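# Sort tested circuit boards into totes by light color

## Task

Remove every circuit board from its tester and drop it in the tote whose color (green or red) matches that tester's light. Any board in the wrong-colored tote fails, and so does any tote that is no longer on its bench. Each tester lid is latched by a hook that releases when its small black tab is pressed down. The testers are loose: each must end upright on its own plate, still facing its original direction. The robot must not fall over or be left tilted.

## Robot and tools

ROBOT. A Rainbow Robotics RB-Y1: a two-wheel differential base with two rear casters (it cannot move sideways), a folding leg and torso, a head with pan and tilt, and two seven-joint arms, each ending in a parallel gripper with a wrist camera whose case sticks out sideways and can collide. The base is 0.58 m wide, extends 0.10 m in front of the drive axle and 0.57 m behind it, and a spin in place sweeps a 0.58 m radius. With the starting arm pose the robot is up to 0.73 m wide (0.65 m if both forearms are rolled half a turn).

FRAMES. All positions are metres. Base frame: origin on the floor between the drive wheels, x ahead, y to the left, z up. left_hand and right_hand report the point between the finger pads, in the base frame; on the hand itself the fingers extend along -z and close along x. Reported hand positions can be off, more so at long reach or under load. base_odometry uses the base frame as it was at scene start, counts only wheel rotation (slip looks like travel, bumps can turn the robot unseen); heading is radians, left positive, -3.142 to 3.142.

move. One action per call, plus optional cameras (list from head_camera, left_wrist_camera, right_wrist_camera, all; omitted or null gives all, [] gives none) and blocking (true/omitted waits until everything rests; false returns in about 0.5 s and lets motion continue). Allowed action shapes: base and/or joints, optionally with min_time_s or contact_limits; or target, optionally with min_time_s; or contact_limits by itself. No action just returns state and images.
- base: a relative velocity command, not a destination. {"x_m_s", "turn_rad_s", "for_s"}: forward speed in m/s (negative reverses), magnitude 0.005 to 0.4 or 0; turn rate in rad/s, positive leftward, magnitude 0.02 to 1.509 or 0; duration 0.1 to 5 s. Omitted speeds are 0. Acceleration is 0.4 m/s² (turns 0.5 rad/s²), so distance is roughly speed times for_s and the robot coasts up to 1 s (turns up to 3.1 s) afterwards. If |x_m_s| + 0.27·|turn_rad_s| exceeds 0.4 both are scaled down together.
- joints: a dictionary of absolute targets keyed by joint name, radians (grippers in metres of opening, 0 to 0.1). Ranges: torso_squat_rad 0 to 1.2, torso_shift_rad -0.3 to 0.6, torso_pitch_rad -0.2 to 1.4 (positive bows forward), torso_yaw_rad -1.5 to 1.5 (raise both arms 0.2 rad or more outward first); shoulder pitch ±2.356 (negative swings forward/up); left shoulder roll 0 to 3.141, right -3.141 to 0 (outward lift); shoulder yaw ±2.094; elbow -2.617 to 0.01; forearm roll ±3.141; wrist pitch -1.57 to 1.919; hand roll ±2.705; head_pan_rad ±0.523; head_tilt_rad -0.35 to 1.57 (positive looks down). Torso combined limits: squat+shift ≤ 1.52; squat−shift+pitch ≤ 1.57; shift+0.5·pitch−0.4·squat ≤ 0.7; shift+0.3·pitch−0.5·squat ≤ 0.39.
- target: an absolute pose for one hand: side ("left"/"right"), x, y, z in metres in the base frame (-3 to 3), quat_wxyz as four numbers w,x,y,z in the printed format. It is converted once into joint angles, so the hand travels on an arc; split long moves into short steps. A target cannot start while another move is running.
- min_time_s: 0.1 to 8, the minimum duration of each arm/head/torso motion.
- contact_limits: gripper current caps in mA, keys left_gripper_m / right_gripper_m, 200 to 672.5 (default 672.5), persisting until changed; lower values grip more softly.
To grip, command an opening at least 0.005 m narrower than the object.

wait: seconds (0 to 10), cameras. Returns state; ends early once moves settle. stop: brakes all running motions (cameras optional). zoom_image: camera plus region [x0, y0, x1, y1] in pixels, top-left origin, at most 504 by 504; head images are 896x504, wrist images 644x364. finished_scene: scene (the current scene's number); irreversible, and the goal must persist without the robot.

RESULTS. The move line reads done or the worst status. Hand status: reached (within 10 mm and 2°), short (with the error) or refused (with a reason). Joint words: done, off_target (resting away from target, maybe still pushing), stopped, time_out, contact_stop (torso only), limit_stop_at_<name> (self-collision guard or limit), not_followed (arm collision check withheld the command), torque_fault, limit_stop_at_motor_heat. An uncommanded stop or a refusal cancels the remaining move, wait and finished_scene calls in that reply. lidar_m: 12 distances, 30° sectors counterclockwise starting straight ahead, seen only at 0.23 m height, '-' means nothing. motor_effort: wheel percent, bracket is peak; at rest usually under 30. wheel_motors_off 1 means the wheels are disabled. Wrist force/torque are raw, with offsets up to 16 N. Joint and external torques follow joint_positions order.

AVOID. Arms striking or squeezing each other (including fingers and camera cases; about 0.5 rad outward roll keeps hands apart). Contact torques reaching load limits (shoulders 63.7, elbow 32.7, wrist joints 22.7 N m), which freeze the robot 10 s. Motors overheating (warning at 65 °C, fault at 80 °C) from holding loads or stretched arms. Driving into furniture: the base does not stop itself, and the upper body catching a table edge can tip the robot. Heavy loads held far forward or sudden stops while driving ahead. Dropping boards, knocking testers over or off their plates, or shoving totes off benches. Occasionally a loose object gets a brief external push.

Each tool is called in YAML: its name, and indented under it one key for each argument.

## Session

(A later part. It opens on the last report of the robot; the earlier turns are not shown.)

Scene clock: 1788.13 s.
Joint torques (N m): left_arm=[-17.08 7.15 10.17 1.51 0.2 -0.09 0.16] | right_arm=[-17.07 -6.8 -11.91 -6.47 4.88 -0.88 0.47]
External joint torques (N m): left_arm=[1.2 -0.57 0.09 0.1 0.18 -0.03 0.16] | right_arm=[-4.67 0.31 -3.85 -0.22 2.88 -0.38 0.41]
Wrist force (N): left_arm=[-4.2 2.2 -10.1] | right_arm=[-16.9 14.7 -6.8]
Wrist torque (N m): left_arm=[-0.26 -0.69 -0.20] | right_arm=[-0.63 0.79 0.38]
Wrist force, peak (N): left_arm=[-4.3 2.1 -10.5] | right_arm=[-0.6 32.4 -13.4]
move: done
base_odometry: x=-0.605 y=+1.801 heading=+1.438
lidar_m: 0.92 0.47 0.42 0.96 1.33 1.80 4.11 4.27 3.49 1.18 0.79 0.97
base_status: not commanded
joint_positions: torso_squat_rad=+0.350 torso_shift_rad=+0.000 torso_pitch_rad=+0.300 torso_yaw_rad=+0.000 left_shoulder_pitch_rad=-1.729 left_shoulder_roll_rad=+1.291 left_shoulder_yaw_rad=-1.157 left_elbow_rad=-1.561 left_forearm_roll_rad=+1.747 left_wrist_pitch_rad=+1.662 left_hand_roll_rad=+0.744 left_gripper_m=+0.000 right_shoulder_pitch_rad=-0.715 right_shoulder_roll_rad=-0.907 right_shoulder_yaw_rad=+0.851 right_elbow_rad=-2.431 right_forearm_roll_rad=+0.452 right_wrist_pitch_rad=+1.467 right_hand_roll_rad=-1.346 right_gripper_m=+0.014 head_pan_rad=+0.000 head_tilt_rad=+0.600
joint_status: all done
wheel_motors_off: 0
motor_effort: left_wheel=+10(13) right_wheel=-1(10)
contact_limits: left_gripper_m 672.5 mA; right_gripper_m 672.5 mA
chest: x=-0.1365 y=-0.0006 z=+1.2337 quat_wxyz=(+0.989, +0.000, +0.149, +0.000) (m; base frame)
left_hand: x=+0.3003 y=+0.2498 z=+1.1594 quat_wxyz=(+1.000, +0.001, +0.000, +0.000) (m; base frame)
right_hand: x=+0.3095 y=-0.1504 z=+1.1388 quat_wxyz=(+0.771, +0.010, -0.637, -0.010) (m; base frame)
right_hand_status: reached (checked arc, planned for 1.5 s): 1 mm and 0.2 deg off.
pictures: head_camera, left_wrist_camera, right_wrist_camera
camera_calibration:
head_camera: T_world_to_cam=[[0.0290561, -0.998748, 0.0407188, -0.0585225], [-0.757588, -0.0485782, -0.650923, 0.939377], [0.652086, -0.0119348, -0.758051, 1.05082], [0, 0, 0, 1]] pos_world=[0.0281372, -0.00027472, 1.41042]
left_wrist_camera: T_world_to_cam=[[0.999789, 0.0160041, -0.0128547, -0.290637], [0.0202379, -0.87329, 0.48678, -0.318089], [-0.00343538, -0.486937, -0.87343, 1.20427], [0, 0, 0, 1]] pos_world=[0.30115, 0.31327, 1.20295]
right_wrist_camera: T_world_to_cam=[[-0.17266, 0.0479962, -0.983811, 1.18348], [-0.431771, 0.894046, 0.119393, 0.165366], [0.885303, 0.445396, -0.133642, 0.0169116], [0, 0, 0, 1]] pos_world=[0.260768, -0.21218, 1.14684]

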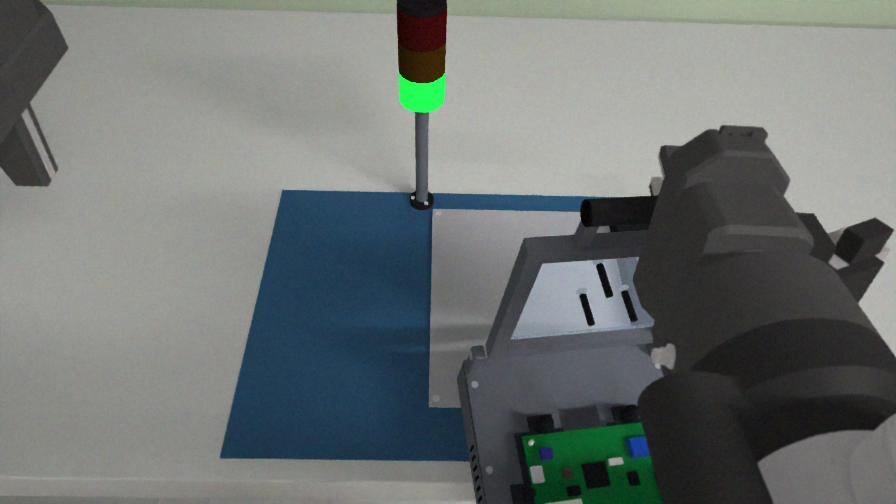

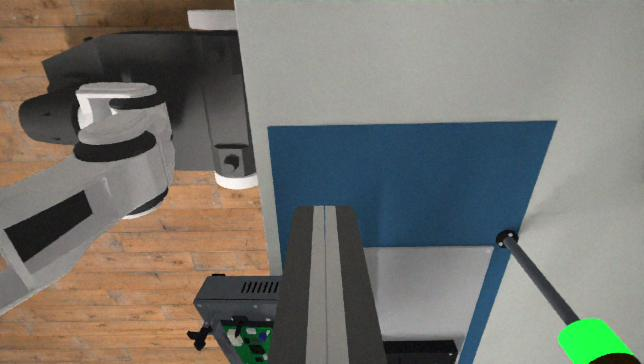

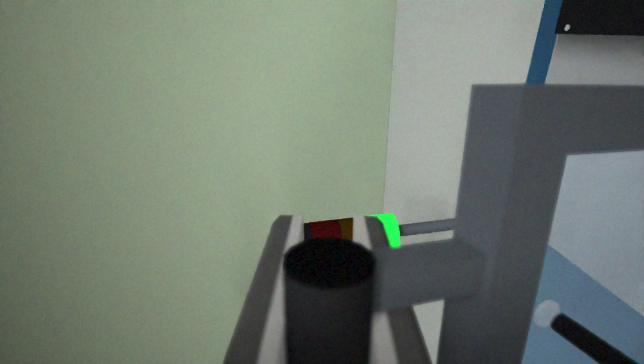

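move:
  target: {"side":"right","x":0.345,"y":-0.14,"z":1.145,"quat_wxyz":[0.72,0.01,-0.694,-0.01]}
  min_time_s: 1.5
  cameras: ["head_camera"]

move:
  target: {"side":"right","x":0.375,"y":-0.13,"z":1.145,"quat_wxyz":[0.7,0.01,-0.714,-0.01]}
  min_time_s: 1.5

Scene clock: 1799.33 s.
Joint torques (N m): left_arm=[-17.06 7.27 10.41 1.71 0.22 -0.07 0.17] | right_arm=[-22.43 -7.26 -15.15 -7.25 6.6 -0.85 0.21]
External joint torques (N m): left_arm=[1.23 -0.46 0.33 0.3 0.2 0 0.17] | right_arm=[-8.63 -0.52 -6.58 -0.76 4.61 -0.52 0.15]
Wrist force (N): left_arm=[-4.1 2.2 -10.3] | right_arm=[-22.1 14.8 -1.6]
Wrist torque (N m): left_arm=[-0.26 -0.67 -0.21] | right_arm=[-0.71 0.96 0.12]
Wrist force, peak (N): left_arm=[-4.4 2.1 -10.5] | right_arm=[-21.4 18.8 4.4]
move: done
base_odometry: x=-0.605 y=+1.801 heading=+1.438
lidar_m: 0.92 0.47 0.42 0.95 1.34 1.80 4.10 4.27 3.50 1.19 0.79 0.97
base_status: not commanded
joint_positions: torso_squat_rad=+0.350 torso_shift_rad=+0.000 torso_pitch_rad=+0.300 torso_yaw_rad=+0.000 left_shoulder_pitch_rad=-1.729 left_shoulder_roll_rad=+1.291 left_shoulder_yaw_rad=-1.157 left_elbow_rad=-1.561 left_forearm_roll_rad=+1.747 left_wrist_pitch_rad=+1.662 left_hand_roll_rad=+0.744 left_gripper_m=+0.000 right_shoulder_pitch_rad=-0.753 right_shoulder_roll_rad=-0.849 right_shoulder_yaw_rad=+0.892 right_elbow_rad=-2.245 right_forearm_roll_rad=+0.634 right_wrist_pitch_rad=+1.339 right_hand_roll_rad=-1.438 right_gripper_m=+0.014 head_pan_rad=+0.000 head_tilt_rad=+0.600
joint_status: all done
wheel_motors_off: 0
motor_effort: left_wheel=+9(12) right_wheel=-1(2)
contact_limits: left_gripper_m 672.5 mA; right_gripper_m 672.5 mA
chest: x=-0.1365 y=-0.0007 z=+1.2337 quat_wxyz=(+0.989, +0.000, +0.150, +0.000) (m; base frame)
left_hand: x=+0.3003 y=+0.2497 z=+1.1594 quat_wxyz=(+1.000, +0.001, +0.000, +0.000) (m; base frame)
right_hand: x=+0.3440 y=-0.1400 z=+1.1430 quat_wxyz=(+0.722, +0.010, -0.691, -0.009) (m; base frame)
right_hand_status: reached (checked arc, planned for 1.5 s): 2 mm and 0.4 deg off.
pictures: head_camera
camera_calibration:
head_camera: T_world_to_cam=[[0.0290498, -0.998754, 0.0405737, -0.0583179], [-0.75768, -0.0484772, -0.650823, 0.939239], [0.651979, -0.0118356, -0.758144, 1.05095], [0, 0, 0, 1]] pos_world=[0.0281373, -0.000274924, 1.41042]

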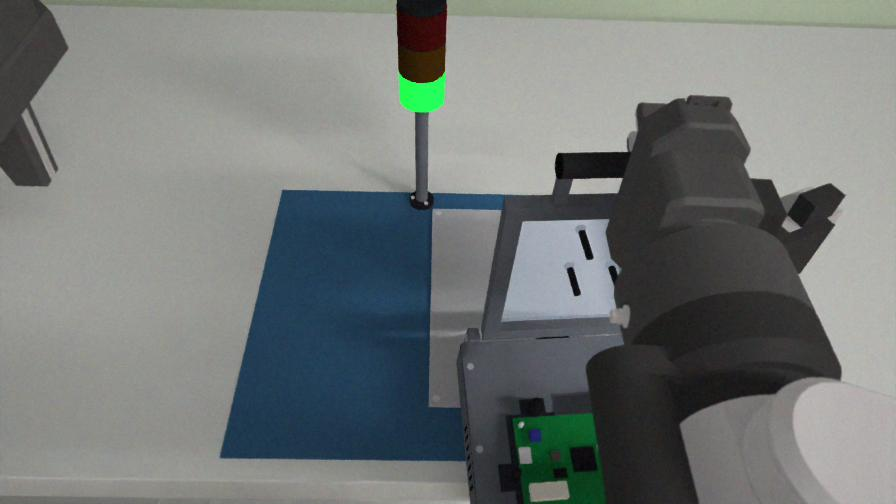

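Scene clock: 1801.17 s.
Joint torques (N m): left_arm=[-17.17 7.09 10.39 1.45 0.23 -0.11 0.21] | right_arm=[-24.2 -4.45 -14.74 -8.82 5.7 -1.08 -1.06]
External joint torques (N m): left_arm=[1.11 -0.63 0.31 0.03 0.21 -0.04 0.21] | right_arm=[-8.85 2.01 -5.77 -2.36 3.74 -0.87 -1.12]
Wrist force (N): left_arm=[-4.4 2.2 -10.3] | right_arm=[-21.4 10.6 -1.8]
Wrist torque (N m): left_arm=[-0.27 -0.72 -0.21] | right_arm=[-0.36 0.78 1.30]
Wrist force, peak (N): left_arm=[-4.2 2.4 -10.4] | right_arm=[-23.4 13.6 -0.5]
move: done
base_odometry: x=-0.605 y=+1.801 heading=+1.438
lidar_m: 0.92 0.47 0.42 0.95 1.33 1.79 4.11 4.26 3.49 1.17 0.80 0.97
base_status: not commanded
joint_positions: torso_squat_rad=+0.350 torso_shift_rad=+0.000 torso_pitch_rad=+0.300 torso_yaw_rad=+0.000 left_shoulder_pitch_rad=-1.729 left_shoulder_roll_rad=+1.291 left_shoulder_yaw_rad=-1.157 left_elbow_rad=-1.561 left_forearm_roll_rad=+1.747 left_wrist_pitch_rad=+1.662 left_hand_roll_rad=+0.744 left_gripper_m=+0.000 right_shoulder_pitch_rad=-0.811 right_shoulder_roll_rad=-0.793 right_shoulder_yaw_rad=+0.900 right_elbow_rad=-2.090 right_forearm_roll_rad=+0.692 right_wrist_pitch_rad=+1.263 right_hand_roll_rad=-1.495 right_gripper_m=+0.014 head_pan_rad=+0.000 head_tilt_rad=+0.600
joint_status: all done
wheel_motors_off: 0
motor_effort: left_wheel=+8(10) right_wheel=-1(2)
contact_limits: left_gripper_m 672.5 mA; right_gripper_m 672.5 mA
chest: x=-0.1365 y=-0.0007 z=+1.2336 quat_wxyz=(+0.989, +0.000, +0.150, +0.000) (m; base frame)
left_hand: x=+0.3003 y=+0.2497 z=+1.1593 quat_wxyz=(+1.000, +0.001, +0.000, +0.000) (m; base frame)
right_hand: x=+0.3745 y=-0.1306 z=+1.1430 quat_wxyz=(+0.702, +0.009, -0.712, -0.010) (m; base frame)
right_hand_status: reached (checked arc, planned for 1.5 s): 2 mm and 0.3 deg off.
pictures: head_camera, left_wrist_camera, right_wrist_camera
camera_calibration:
head_camera: T_world_to_cam=[[0.0289858, -0.998753, 0.0406458, -0.0585207], [-0.757733, -0.0484747, -0.650762, 0.939225], [0.651921, -0.0119358, -0.758193, 1.05096], [0, 0, 0, 1]] pos_world=[0.0282376, -0.000375099, 1.41042]
left_wrist_camera: T_world_to_cam=[[0.999789, 0.0159085, -0.0130303, -0.290493], [0.0202399, -0.873292, 0.486776, -0.318174], [-0.00363537, -0.486937, -0.873429, 1.20428], [0, 0, 0, 1]] pos_world=[0.301249, 0.31317, 1.20295]
right_wrist_camera: T_world_to_cam=[[0.0321025, 0.0465751, -0.998399, 1.13777], [-0.443686, 0.89576, 0.0275208, 0.284842], [0.895607, 0.442092, 0.0494209, -0.262487], [0, 0, 0, 1]] pos_world=[0.32494, -0.192098, 1.14108]

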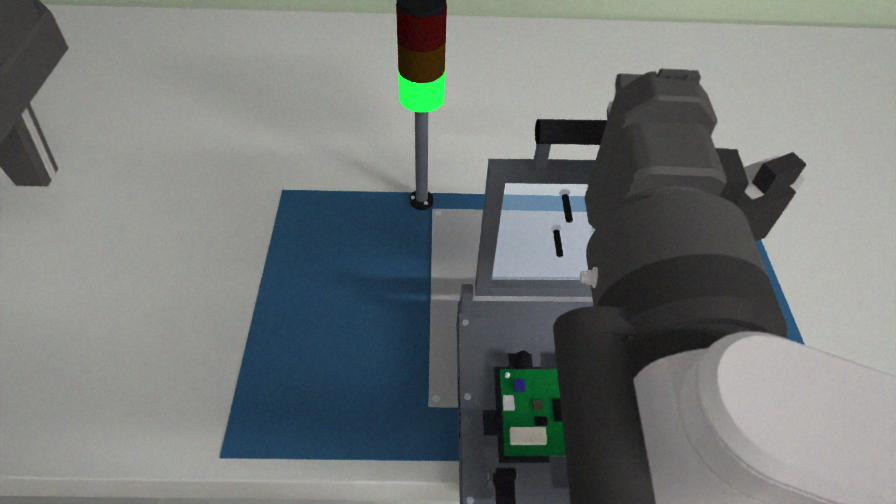

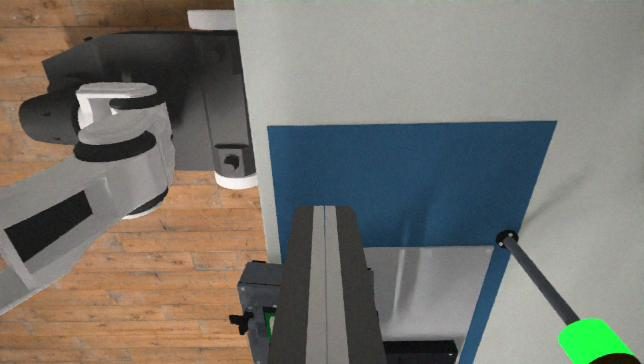

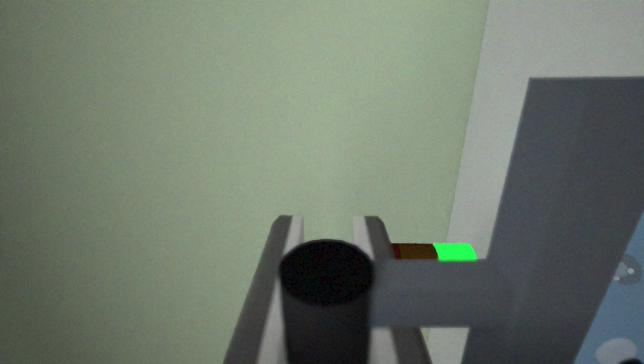

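move:
  target: {"side":"right","x":0.41,"y":-0.125,"z":1.14,"quat_wxyz":[0.68,0.01,-0.733,-0.01]}
  min_time_s: 1.5
  cameras: ["head_camera"]

move:
  target: {"side":"right","x":0.445,"y":-0.12,"z":1.135,"quat_wxyz":[0.65,0.01,-0.76,-0.01]}
  min_time_s: 1.5

Scene clock: 1809.73 s.
Joint torques (N m): left_arm=[-16.9 7.35 10.34 1.47 0.19 -0.05 0.21] | right_arm=[-37.11 -3.96 -20.02 -6.63 10.04 -3.72 -1.23]
External joint torques (N m): left_arm=[1.38 -0.38 0.26 0.05 0.17 0.01 0.21] | right_arm=[-20.11 2.46 -10.73 -0.28 8.16 -3.71 -1.28]
Wrist force (N): left_arm=[-4.0 2.1 -10.2] | right_arm=[-11.9 -8.0 42.9]
Wrist torque (N m): left_arm=[-0.26 -0.69 -0.21] | right_arm=[0.36 8.32 1.40]
Wrist force, peak (N): left_arm=[-4.4 2.1 -10.7] | right_arm=[-12.0 -9.0 43.9]
move: done
base_odometry: x=-0.605 y=+1.801 heading=+1.438
lidar_m: 0.91 0.47 0.42 0.95 1.33 1.80 4.11 4.26 3.49 1.18 0.80 0.97
base_status: not commanded
joint_positions: torso_squat_rad=+0.350 torso_shift_rad=-0.001 torso_pitch_rad=+0.299 torso_yaw_rad=+0.000 left_shoulder_pitch_rad=-1.729 left_shoulder_roll_rad=+1.291 left_shoulder_yaw_rad=-1.157 left_elbow_rad=-1.561 left_forearm_roll_rad=+1.747 left_wrist_pitch_rad=+1.662 left_hand_roll_rad=+0.744 left_gripper_m=+0.000 right_shoulder_pitch_rad=-0.867 right_shoulder_roll_rad=-0.741 right_shoulder_yaw_rad=+0.911 right_elbow_rad=-1.900 right_forearm_roll_rad=+0.760 right_wrist_pitch_rad=+1.169 right_hand_roll_rad=-1.591 right_gripper_m=+0.014 head_pan_rad=+0.000 head_tilt_rad=+0.600
joint_status: all done
wheel_motors_off: 0
motor_effort: left_wheel=+7(10) right_wheel=+14(14)
contact_limits: left_gripper_m 672.5 mA; right_gripper_m 672.5 mA
chest: x=-0.1371 y=-0.0010 z=+1.2337 quat_wxyz=(+0.989, +0.001, +0.149, +0.000) (m; base frame)
left_hand: x=+0.2999 y=+0.2491 z=+1.1598 quat_wxyz=(+1.000, +0.001, +0.000, +0.000) (m; base frame)
right_hand: x=+0.4081 y=-0.1264 z=+1.1365 quat_wxyz=(+0.683, +0.009, -0.730, -0.010) (m; base frame)
right_hand_status: reached (checked arc, planned for 1.5 s): 4 mm and 0.5 deg off.
pictures: head_camera
camera_calibration:
head_camera: T_world_to_cam=[[0.0284205, -0.998787, 0.0402206, -0.0583925], [-0.757199, -0.047779, -0.651435, 0.939662], [0.652566, -0.0119409, -0.757638, 1.05083], [0, 0, 0, 1]] pos_world=[0.0274376, -0.000877642, 1.41062]

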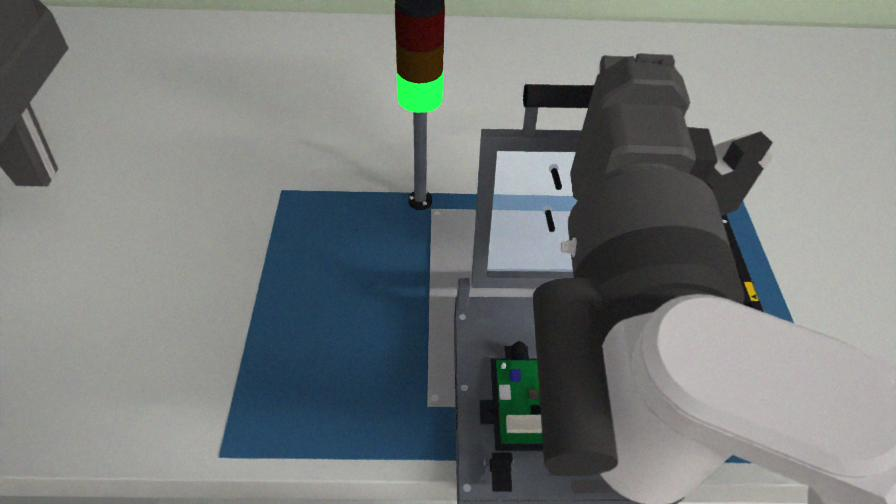

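Scene clock: 1811.57 s.
Joint torques (N m): left_arm=[-17.28 7.32 10.35 1.38 0.29 -0.05 0.22] | right_arm=[-20.16 -3.11 -7.71 -4.8 2.34 -0.68 0.11]
External joint torques (N m): left_arm=[1.01 -0.4 0.28 -0.04 0.27 0.01 0.22] | right_arm=[-1.31 3.25 1.58 1.37 0.6 -0.97 0.05]
Wrist force (N): left_arm=[-4.2 2.2 -10.0] | right_arm=[-1.6 5.5 -0.7]
Wrist torque (N m): left_arm=[-0.26 -0.68 -0.20] | right_arm=[0.10 1.62 0.04]
Wrist force, peak (N): left_arm=[-4.1 2.0 -10.7] | right_arm=[-25.7 -19.2 56.2]
move: done
base_odometry: x=-0.605 y=+1.801 heading=+1.438
lidar_m: 0.92 0.47 0.42 0.95 1.34 1.79 4.10 4.26 3.49 1.17 0.79 0.97
base_status: not commanded
joint_positions: torso_squat_rad=+0.350 torso_shift_rad=+0.000 torso_pitch_rad=+0.300 torso_yaw_rad=+0.000 left_shoulder_pitch_rad=-1.729 left_shoulder_roll_rad=+1.291 left_shoulder_yaw_rad=-1.157 left_elbow_rad=-1.561 left_forearm_roll_rad=+1.747 left_wrist_pitch_rad=+1.662 left_hand_roll_rad=+0.744 left_gripper_m=+0.000 right_shoulder_pitch_rad=-0.937 right_shoulder_roll_rad=-0.670 right_shoulder_yaw_rad=+0.928 right_elbow_rad=-1.666 right_forearm_roll_rad=+0.891 right_wrist_pitch_rad=+1.076 right_hand_roll_rad=-1.740 right_gripper_m=+0.014 head_pan_rad=+0.000 head_tilt_rad=+0.600
joint_status: all done
wheel_motors_off: 0
motor_effort: left_wheel=+6(11) right_wheel=+4(23)
contact_limits: left_gripper_m 672.5 mA; right_gripper_m 672.5 mA
chest: x=-0.1368 y=-0.0008 z=+1.2337 quat_wxyz=(+0.989, +0.000, +0.149, +0.000) (m; base frame)
left_hand: x=+0.3001 y=+0.2495 z=+1.1597 quat_wxyz=(+1.000, +0.001, +0.000, +0.000) (m; base frame)
right_hand: x=+0.4447 y=-0.1199 z=+1.1349 quat_wxyz=(+0.652, +0.010, -0.758, -0.009) (m; base frame)
right_hand_status: reached (checked arc, planned for 1.5 s): 0 mm and 0.3 deg off.
pictures: head_camera, left_wrist_camera, right_wrist_camera
camera_calibration:
head_camera: T_world_to_cam=[[0.0288039, -0.998763, 0.0405411, -0.0584583], [-0.757231, -0.0482778, -0.65136, 0.939738], [0.652511, -0.0119373, -0.757685, 1.05063], [0, 0, 0, 1]] pos_world=[0.027737, -0.000475819, 1.41052]
left_wrist_camera: T_world_to_cam=[[0.999799, 0.0158455, -0.0123101, -0.291041], [0.0198338, -0.87336, 0.486672, -0.318181], [-0.00303957, -0.486818, -0.873498, 1.20444], [0, 0, 0, 1]] pos_world=[0.300955, 0.313071, 1.20335]
right_wrist_camera: T_world_to_cam=[[0.167475, 0.0464172, -0.984783, 1.05124], [-0.443151, 0.895834, -0.0331388, 0.37536], [0.880664, 0.441958, 0.170599, -0.46058], [0, 0, 0, 1]] pos_world=[0.395902, -0.181499, 1.12626]

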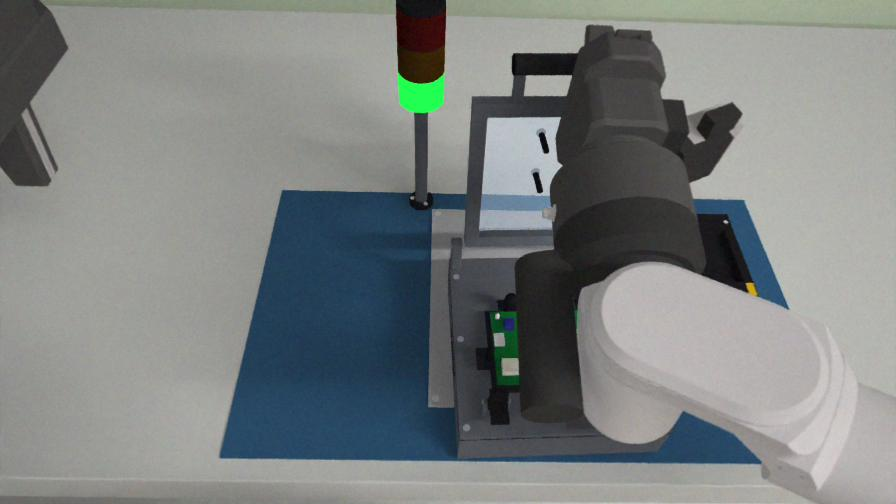

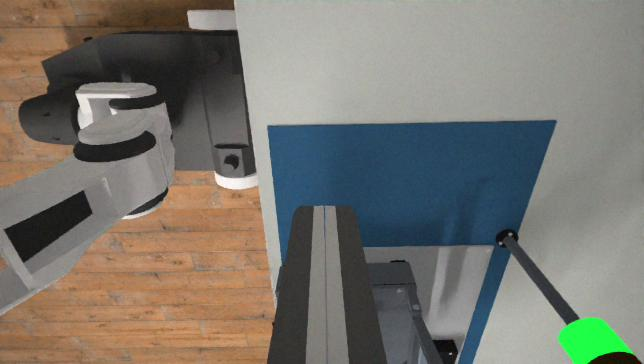

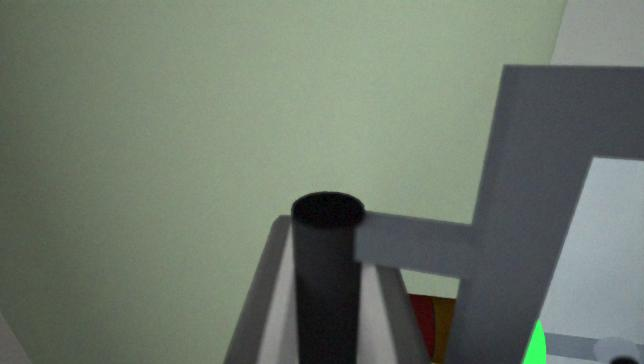

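move:
  target: {"side":"right","x":0.47,"y":-0.117,"z":1.137,"quat_wxyz":[0.63,0.01,-0.776,-0.01]}
  min_time_s: 1.5
  cameras: ["head_camera"]

move:
  target: {"side":"right","x":0.495,"y":-0.115,"z":1.133,"quat_wxyz":[0.6,0.01,-0.8,-0.01]}
  min_time_s: 1.5

Scene clock: 1821.97 s.
Joint torques (N m): left_arm=[-17.06 7.06 10.25 1.51 0.28 -0.1 0.19] | right_arm=[-24.13 -3.51 -9.48 -6.3 3.29 0.27 -0.29]
External joint torques (N m): left_arm=[1.22 -0.66 0.17 0.09 0.25 -0.04 0.19] | right_arm=[-3.95 2.89 -0.39 -0.36 1.67 -0.24 -0.34]
Wrist force (N): left_arm=[-4.2 2.1 -10.3] | right_arm=[-8.8 7.7 -2.0]
Wrist torque (N m): left_arm=[-0.26 -0.69 -0.20] | right_arm=[0.04 1.21 0.37]
Wrist force, peak (N): left_arm=[-4.2 2.2 -10.5] | right_arm=[21.3 17.7 24.7]
move: done
base_odometry: x=-0.605 y=+1.801 heading=+1.438
lidar_m: 0.92 0.47 0.42 0.94 1.33 1.80 4.11 4.26 3.50 1.18 0.80 0.97
base_status: not commanded
joint_positions: torso_squat_rad=+0.350 torso_shift_rad=+0.000 torso_pitch_rad=+0.300 torso_yaw_rad=+0.000 left_shoulder_pitch_rad=-1.729 left_shoulder_roll_rad=+1.291 left_shoulder_yaw_rad=-1.157 left_elbow_rad=-1.561 left_forearm_roll_rad=+1.747 left_wrist_pitch_rad=+1.662 left_hand_roll_rad=+0.744 left_gripper_m=+0.000 right_shoulder_pitch_rad=-0.994 right_shoulder_roll_rad=-0.618 right_shoulder_yaw_rad=+0.935 right_elbow_rad=-1.496 right_forearm_roll_rad=+0.979 right_wrist_pitch_rad=+1.024 right_hand_roll_rad=-1.854 right_gripper_m=+0.014 head_pan_rad=+0.000 head_tilt_rad=+0.600
joint_status: all done
wheel_motors_off: 0
motor_effort: left_wheel=+6(8) right_wheel=+6(7)
contact_limits: left_gripper_m 672.5 mA; right_gripper_m 672.5 mA
chest: x=-0.1366 y=-0.0008 z=+1.2337 quat_wxyz=(+0.989, +0.000, +0.149, +0.000) (m; base frame)
left_hand: x=+0.3002 y=+0.2496 z=+1.1595 quat_wxyz=(+1.000, +0.001, +0.000, +0.000) (m; base frame)
right_hand: x=+0.4699 y=-0.1175 z=+1.1360 quat_wxyz=(+0.632, +0.009, -0.775, -0.010) (m; base frame)
right_hand_status: reached (checked arc, planned for 1.5 s): 1 mm and 0.2 deg off.
pictures: head_camera
camera_calibration:
head_camera: T_world_to_cam=[[0.0288984, -0.998758, 0.0405943, -0.0585441], [-0.757503, -0.0483791, -0.651036, 0.939515], [0.652192, -0.0119364, -0.75796, 1.05083], [0, 0, 0, 1]] pos_world=[0.0280373, -0.000475448, 1.41052]

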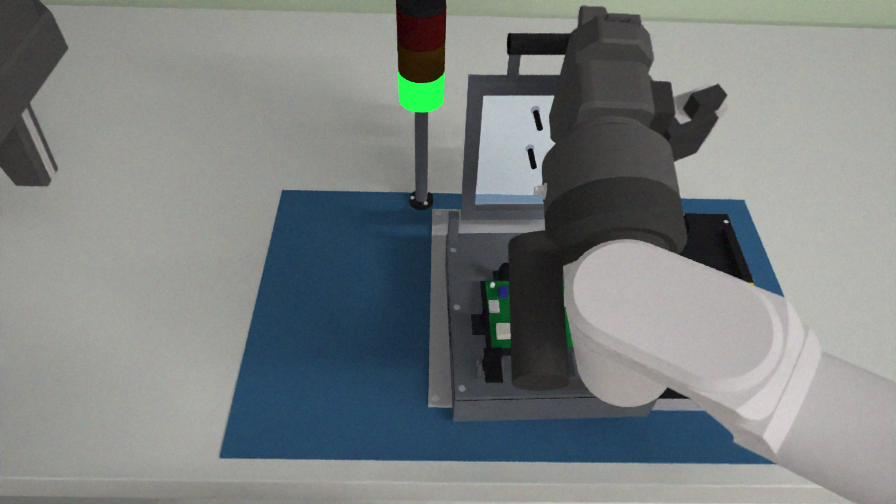

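Scene clock: 1823.90 s.
Joint torques (N m): left_arm=[-17.07 7.4 10.29 1.44 0.26 -0.09 0.17] | right_arm=[-19.14 -3.22 -5.96 -2.18 0.99 -0.37 0.24]
External joint torques (N m): left_arm=[1.21 -0.32 0.22 0.02 0.23 -0.02 0.17] | right_arm=[2.47 3.17 2.45 3.36 -0.42 -1.23 0.18]
Wrist force (N): left_arm=[-4.2 2.1 -10.1] | right_arm=[8.0 7.1 5.2]
Wrist torque (N m): left_arm=[-0.26 -0.68 -0.19] | right_arm=[0.04 2.47 0.01]
Wrist force, peak (N): left_arm=[-4.2 2.0 -10.6] | right_arm=[32.0 20.2 12.2]
move: done
base_odometry: x=-0.605 y=+1.801 heading=+1.438
lidar_m: 0.92 0.47 0.42 0.94 1.33 1.80 4.10 4.26 3.49 1.18 0.80 0.97
base_status: not commanded
joint_positions: torso_squat_rad=+0.350 torso_shift_rad=+0.000 torso_pitch_rad=+0.299 torso_yaw_rad=+0.000 left_shoulder_pitch_rad=-1.729 left_shoulder_roll_rad=+1.291 left_shoulder_yaw_rad=-1.157 left_elbow_rad=-1.561 left_forearm_roll_rad=+1.747 left_wrist_pitch_rad=+1.662 left_hand_roll_rad=+0.744 left_gripper_m=+0.000 right_shoulder_pitch_rad=-1.061 right_shoulder_roll_rad=-0.544 right_shoulder_yaw_rad=+0.961 right_elbow_rad=-1.260 right_forearm_roll_rad=+1.129 right_wrist_pitch_rad=+0.988 right_hand_roll_rad=-2.044 right_gripper_m=+0.014 head_pan_rad=+0.000 head_tilt_rad=+0.600
joint_status: all done
wheel_motors_off: 0
motor_effort: left_wheel=+7(9) right_wheel=+5(7)
contact_limits: left_gripper_m 672.5 mA; right_gripper_m 672.5 mA
chest: x=-0.1371 y=-0.0007 z=+1.2337 quat_wxyz=(+0.989, +0.000, +0.149, +0.000) (m; base frame)
left_hand: x=+0.2998 y=+0.2496 z=+1.1599 quat_wxyz=(+1.000, +0.001, +0.000, +0.000) (m; base frame)
right_hand: x=+0.4942 y=-0.1149 z=+1.1344 quat_wxyz=(+0.602, +0.010, -0.799, -0.009) (m; base frame)
right_hand_status: reached (checked arc, planned for 1.5 s): 2 mm and 0.3 deg off.
pictures: head_camera, left_wrist_camera, right_wrist_camera
camera_calibration:
head_camera: T_world_to_cam=[[0.0287942, -0.998757, 0.0406953, -0.0585681], [-0.756906, -0.0483771, -0.651731, 0.94002], [0.652889, -0.0120364, -0.757358, 1.05049], [0, 0, 0, 1]] pos_world=[0.0273364, -0.000375621, 1.41062]
left_wrist_camera: T_world_to_cam=[[0.999804, 0.0158594, -0.0118654, -0.291283], [0.0196298, -0.873293, 0.486799, -0.318386], [-0.0026416, -0.486936, -0.873433, 1.20446], [0, 0, 0, 1]] pos_world=[0.300658, 0.31307, 1.20355]
right_wrist_camera: T_world_to_cam=[[0.291965, 0.0467794, -0.955284, 0.947315], [-0.434263, 0.896396, -0.0888287, 0.451604], [0.852157, 0.440779, 0.282031, -0.618733], [0, 0, 0, 1]] pos_world=[0.44679, -0.176406, 1.11957]

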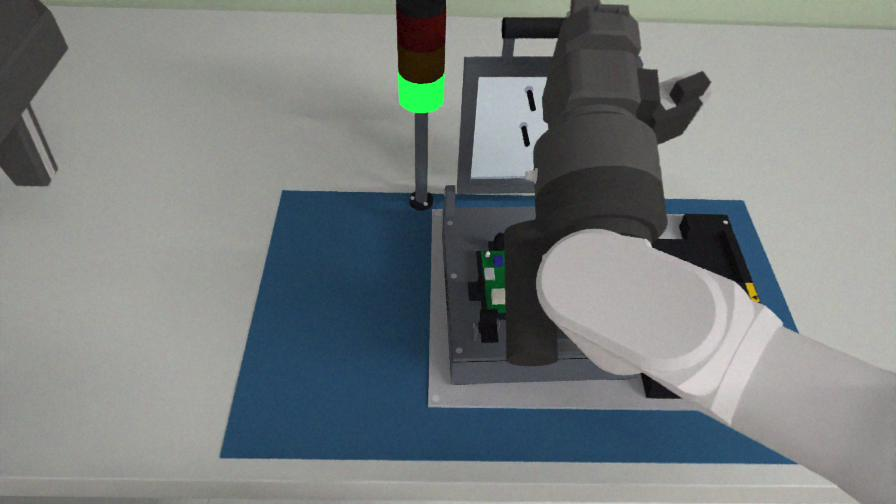

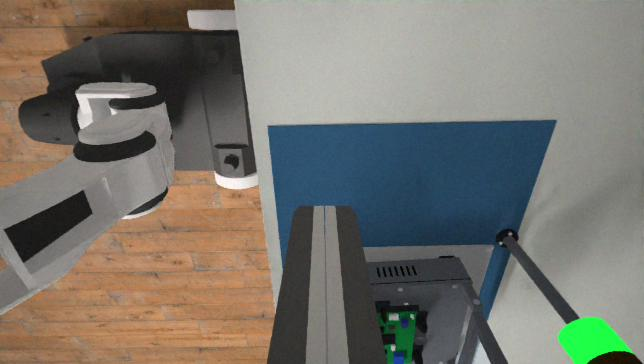

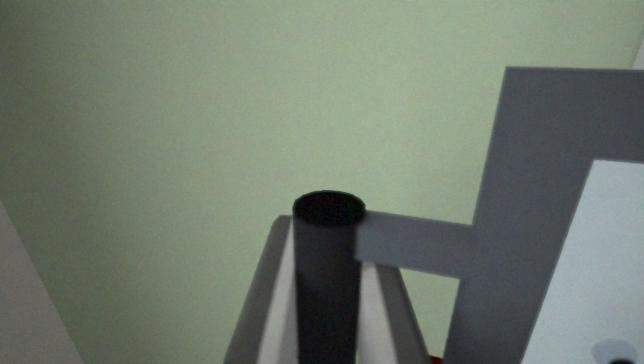

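move:
  target: {"side":"right","x":0.515,"y":-0.106,"z":1.13,"quat_wxyz":[0.56,0.01,-0.828,-0.01]}
  min_time_s: 1.5

Scene clock: 1830.60 s.
Joint torques (N m): left_arm=[-17.06 7.33 10.07 1.27 0.22 -0.07 0.26] | right_arm=[-15.45 -1.62 -2.05 -1.45 0.24 -1.53 0.74]
External joint torques (N m): left_arm=[1.22 -0.39 -0.01 -0.15 0.2 0 0.26] | right_arm=[7.75 4.42 4.66 3.21 -0.87 -2.8 0.68]
Wrist force (N): left_arm=[-3.9 2.1 -10.4] | right_arm=[14.2 5.4 -1.5]
Wrist torque (N m): left_arm=[-0.26 -0.66 -0.20] | right_arm=[-0.02 1.86 -0.39]
Wrist force, peak (N): left_arm=[-4.3 2.3 -10.6] | right_arm=[48.8 26.6 3.9]
move: done
base_odometry: x=-0.605 y=+1.801 heading=+1.438
lidar_m: 0.92 0.46 0.42 0.94 1.34 1.79 4.11 4.26 3.50 1.18 0.79 0.97
base_status: not commanded
joint_positions: torso_squat_rad=+0.350 torso_shift_rad=+0.000 torso_pitch_rad=+0.299 torso_yaw_rad=+0.000 left_shoulder_pitch_rad=-1.729 left_shoulder_roll_rad=+1.291 left_shoulder_yaw_rad=-1.157 left_elbow_rad=-1.561 left_forearm_roll_rad=+1.747 left_wrist_pitch_rad=+1.662 left_hand_roll_rad=+0.744 left_gripper_m=+0.000 right_shoulder_pitch_rad=-1.161 right_shoulder_roll_rad=-0.410 right_shoulder_yaw_rad=+1.015 right_elbow_rad=-0.909 right_forearm_roll_rad=+1.321 right_wrist_pitch_rad=+1.015 right_hand_roll_rad=-2.321 right_gripper_m=+0.014 head_pan_rad=+0.000 head_tilt_rad=+0.600
joint_status: all done
wheel_motors_off: 0
motor_effort: left_wheel=+6(8) right_wheel=+5(7)
contact_limits: left_gripper_m 672.5 mA; right_gripper_m 672.5 mA
chest: x=-0.1372 y=-0.0008 z=+1.2337 quat_wxyz=(+0.989, +0.001, +0.149, +0.000) (m; base frame)
left_hand: x=+0.2997 y=+0.2495 z=+1.1601 quat_wxyz=(+1.000, +0.001, +0.000, +0.000) (m; base frame)
right_hand: x=+0.5151 y=-0.1064 z=+1.1319 quat_wxyz=(+0.560, +0.010, -0.829, -0.010) (m; base frame)
right_hand_status: reached (checked arc, planned for 1.5 s): 2 mm and 0.1 deg off.
pictures: head_camera, left_wrist_camera, right_wrist_camera
camera_calibration:
head_camera: T_world_to_cam=[[0.0287773, -0.998763, 0.040559, -0.0584737], [-0.756814, -0.048277, -0.651845, 0.940087], [0.652996, -0.0119373, -0.757267, 1.05057], [0, 0, 0, 1]] pos_world=[0.0271362, -0.000475822, 1.41072]
left_wrist_camera: T_world_to_cam=[[0.999808, 0.0157808, -0.011592, -0.29149], [0.0194277, -0.873361, 0.486686, -0.318214], [-0.00244374, -0.486817, -0.8735, 1.20453], [0, 0, 0, 1]] pos_world=[0.30056, 0.313071, 1.20365]
right_wrist_camera: T_world_to_cam=[[0.388716, 0.0482611, -0.920093, 0.84887], [-0.420595, 0.897799, -0.130599, 0.493185], [0.819756, 0.437753, 0.369287, -0.721927], [0, 0, 0, 1]] pos_world=[0.469266, -0.167723, 1.11205]

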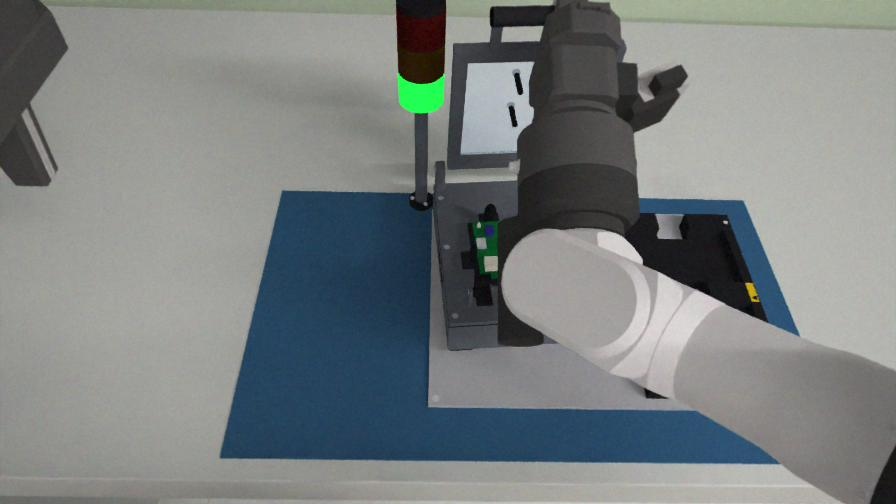

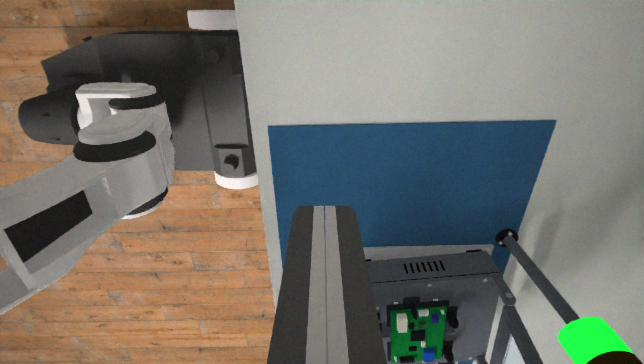

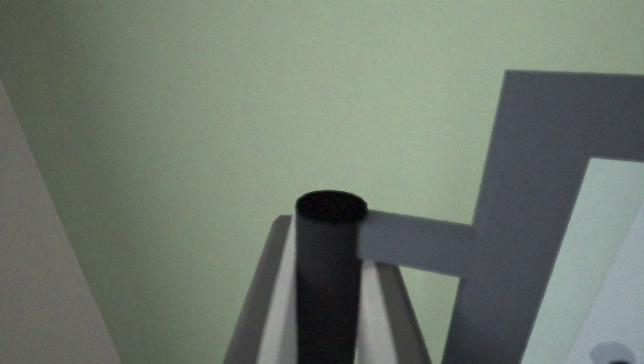

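move:
  target: {"side":"right","x":0.512,"y":-0.12,"z":1.13,"quat_wxyz":[0.559,-0.026,-0.828,-0.034]}
  min_time_s: 1.5

Scene clock: 1843.20 s.
Joint torques (N m): left_arm=[-17.2 7.08 10.31 1.5 0.22 -0.08 0.25] | right_arm=[-9.06 -9.55 -7.72 3.28 -2.5 2.07 1.51]
External joint torques (N m): left_arm=[1.08 -0.63 0.23 0.08 0.2 -0.01 0.25] | right_arm=[14 -3.72 -1.29 8.17 -3.73 0.91 1.45]
Wrist force (N): left_arm=[-4.1 2.0 -10.5] | right_arm=[9.3 23.1 -9.5]
Wrist torque (N m): left_arm=[-0.26 -0.67 -0.21] | right_arm=[0.23 0.37 -0.58]
Wrist force, peak (N): left_arm=[-4.0 2.2 -10.7] | right_arm=[8.9 23.3 -9.8]
move: done
base_odometry: x=-0.605 y=+1.801 heading=+1.438
lidar_m: 0.92 0.46 0.42 0.94 1.34 1.80 4.11 4.26 3.50 1.18 0.80 0.97
base_status: not commanded
joint_positions: torso_squat_rad=+0.350 torso_shift_rad=+0.000 torso_pitch_rad=+0.299 torso_yaw_rad=+0.000 left_shoulder_pitch_rad=-1.729 left_shoulder_roll_rad=+1.291 left_shoulder_yaw_rad=-1.157 left_elbow_rad=-1.561 left_forearm_roll_rad=+1.747 left_wrist_pitch_rad=+1.662 left_hand_roll_rad=+0.744 left_gripper_m=+0.000 right_shoulder_pitch_rad=-1.150 right_shoulder_roll_rad=-0.390 right_shoulder_yaw_rad=+0.987 right_elbow_rad=-0.906 right_forearm_roll_rad=+1.295 right_wrist_pitch_rad=+1.067 right_hand_roll_rad=-2.252 right_gripper_m=+0.014 head_pan_rad=+0.000 head_tilt_rad=+0.600
joint_status: all done
wheel_motors_off: 0
motor_effort: left_wheel=+7(8) right_wheel=+2(7)
contact_limits: left_gripper_m 672.5 mA; right_gripper_m 672.5 mA
chest: x=-0.1370 y=-0.0006 z=+1.2337 quat_wxyz=(+0.989, +0.000, +0.149, +0.000) (m; base frame)
left_hand: x=+0.2999 y=+0.2499 z=+1.1598 quat_wxyz=(+1.000, +0.001, +0.000, +0.000) (m; base frame)
right_hand: x=+0.5124 y=-0.1175 z=+1.1310 quat_wxyz=(+0.558, -0.023, -0.829, -0.032) (m; base frame)
right_hand_status: reached (checked arc, planned for 1.5 s): 3 mm and 0.4 deg off.
pictures: head_camera, left_wrist_camera, right_wrist_camera
camera_calibration:
head_camera: T_world_to_cam=[[0.0292409, -0.99874, 0.0407942, -0.058524], [-0.757069, -0.0487768, -0.651511, 0.939874], [0.65268, -0.0118333, -0.757541, 1.05063], [0, 0, 0, 1]] pos_world=[0.0275359, -0.000173829, 1.41062]
left_wrist_camera: T_world_to_cam=[[0.999796, 0.0162092, -0.0120587, -0.291265], [0.0200298, -0.87322, 0.486914, -0.318223], [-0.00263741, -0.487056, -0.873367, 1.20443], [0, 0, 0, 1]] pos_world=[0.300756, 0.313469, 1.20335]
right_wrist_camera: T_world_to_cam=[[0.392851, 0.0168937, -0.919447, 0.843032], [-0.347482, 0.928433, -0.131409, 0.468985], [0.851425, 0.371115, 0.370606, -0.740146], [0, 0, 0, 1]] pos_world=[0.461957, -0.174983, 1.11105]

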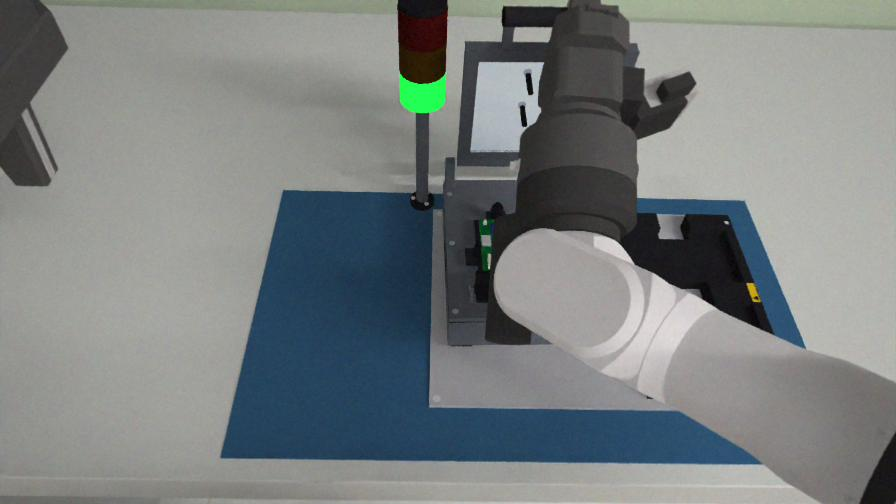

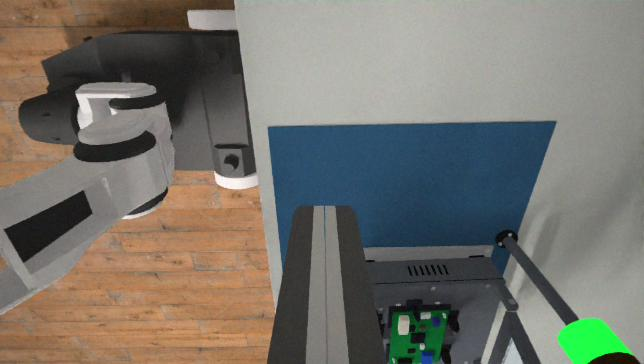

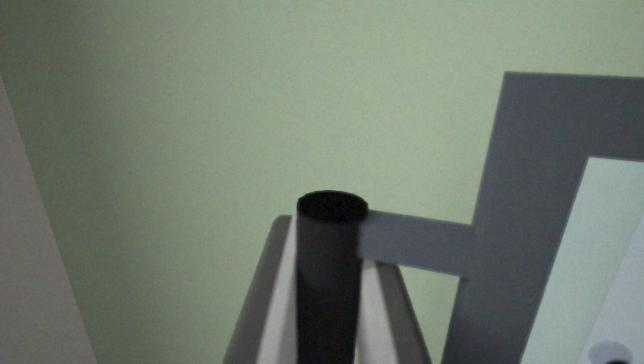

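move:
  target: {"side":"right","x":0.508,"y":-0.117,"z":1.118,"quat_wxyz":[0.559,-0.022,-0.828,-0.03]}
  min_time_s: 1.5

zoom_image:
  camera: "left_wrist_camera"
  region: [340, 200, 580, 364]

Scene clock: 1851.23 s.
Joint torques (N m): left_arm=[-17.15 7.18 10.06 1.46 0.25 -0.06 0.18] | right_arm=[9.61 2.39 4.16 5.96 -6.37 -6.21 0.73]
External joint torques (N m): left_arm=[1.14 -0.52 -0.02 0.04 0.23 0.01 0.18] | right_arm=[32.57 8.08 10.43 10.74 -7.56 -7.42 0.68]
Wrist force (N): left_arm=[-3.9 1.9 -10.3] | right_arm=[46.2 10.1 -20.0]
Wrist torque (N m): left_arm=[-0.22 -0.65 -0.20] | right_arm=[0.10 0.26 -0.42]
Wrist force, peak (N): left_arm=[-4.4 2.3 -10.6] | right_arm=[46.4 10.2 -20.5]
move: done
base_odometry: x=-0.605 y=+1.801 heading=+1.438
lidar_m: 0.91 0.47 0.42 0.95 1.33 1.80 4.10 4.26 3.50 1.18 0.79 0.97
base_status: not commanded
joint_positions: torso_squat_rad=+0.350 torso_shift_rad=-0.001 torso_pitch_rad=+0.298 torso_yaw_rad=+0.000 left_shoulder_pitch_rad=-1.729 left_shoulder_roll_rad=+1.291 left_shoulder_yaw_rad=-1.157 left_elbow_rad=-1.561 left_forearm_roll_rad=+1.747 left_wrist_pitch_rad=+1.662 left_hand_roll_rad=+0.744 left_gripper_m=+0.000 right_shoulder_pitch_rad=-1.145 right_shoulder_roll_rad=-0.379 right_shoulder_yaw_rad=+1.001 right_elbow_rad=-0.881 right_forearm_roll_rad=+1.317 right_wrist_pitch_rad=+1.080 right_hand_roll_rad=-2.285 right_gripper_m=+0.015 head_pan_rad=+0.000 head_tilt_rad=+0.600
joint_status: all done
wheel_motors_off: 0
motor_effort: left_wheel=+5(7) right_wheel=+3(5)
contact_limits: left_gripper_m 672.5 mA; right_gripper_m 672.5 mA
chest: x=-0.1378 y=-0.0006 z=+1.2338 quat_wxyz=(+0.989, +0.000, +0.148, +0.000) (m; base frame)
left_hand: x=+0.2992 y=+0.2498 z=+1.1606 quat_wxyz=(+1.000, +0.001, -0.001, +0.000) (m; base frame)
right_hand: x=+0.5084 y=-0.1163 z=+1.1259 quat_wxyz=(+0.554, -0.021, -0.832, -0.031) (m; base frame)
right_hand_status: reached (checked arc, planned for 1.5 s): 8 mm and 0.7 deg off.
pictures: head_camera, left_wrist_camera, right_wrist_camera
camera_calibration:
head_camera: T_world_to_cam=[[0.0288898, -0.998747, 0.0408666, -0.0585994], [-0.755972, -0.0485785, -0.652799, 0.941017], [0.653966, -0.0120348, -0.756428, 1.05012], [0, 0, 0, 1]] pos_world=[0.0263345, -0.000174884, 1.41103]
left_wrist_camera: T_world_to_cam=[[0.999818, 0.0159991, -0.0103527, -0.292461], [0.0190156, -0.873183, 0.487022, -0.318524], [-0.00124788, -0.487131, -0.873328, 1.20464], [0, 0, 0, 1]] pos_world=[0.299968, 0.313368, 1.20415]
right_wrist_camera: T_world_to_cam=[[0.401616, 0.0183813, -0.915623, 0.831267], [-0.351504, 0.926316, -0.135583, 0.472291], [0.845665, 0.376298, 0.378485, -0.740678], [0, 0, 0, 1]] pos_world=[0.458528, -0.174055, 1.1055]

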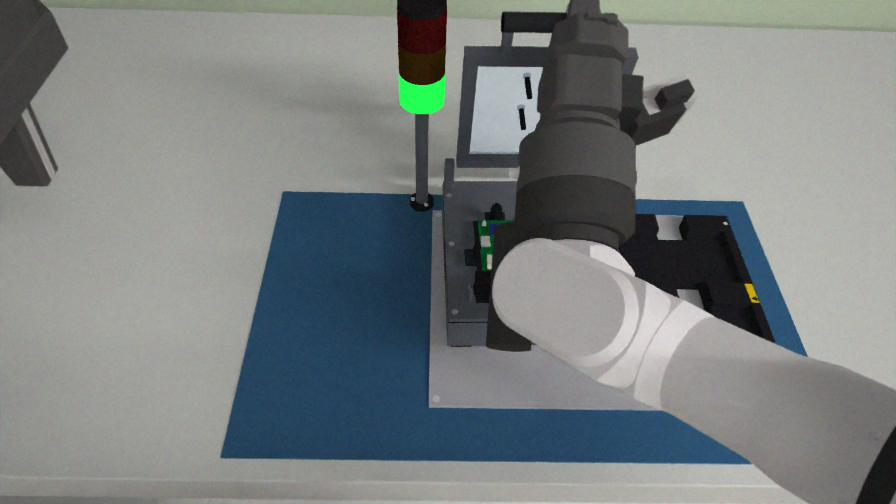

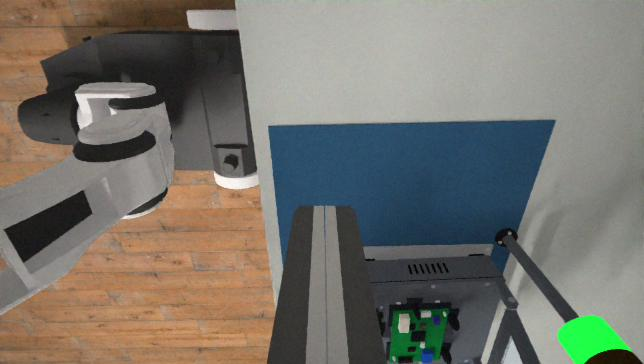

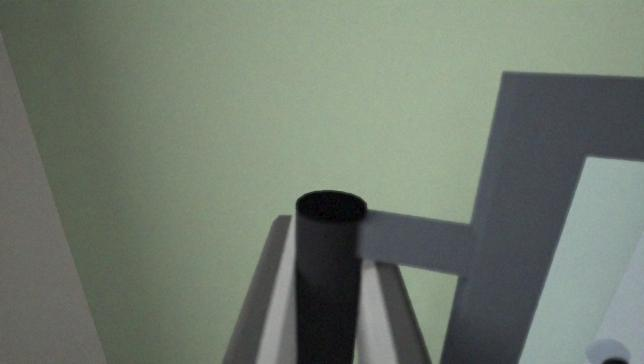

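Scaled by 2.100 from the camera's 644x364 image, which has a finer 920x520 frame.

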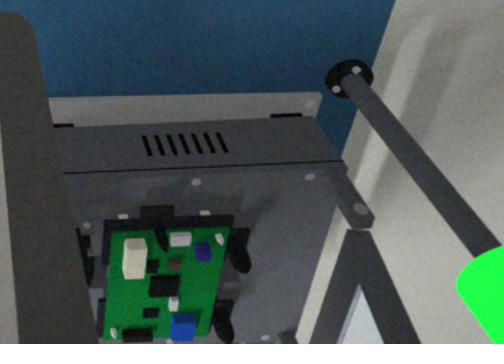

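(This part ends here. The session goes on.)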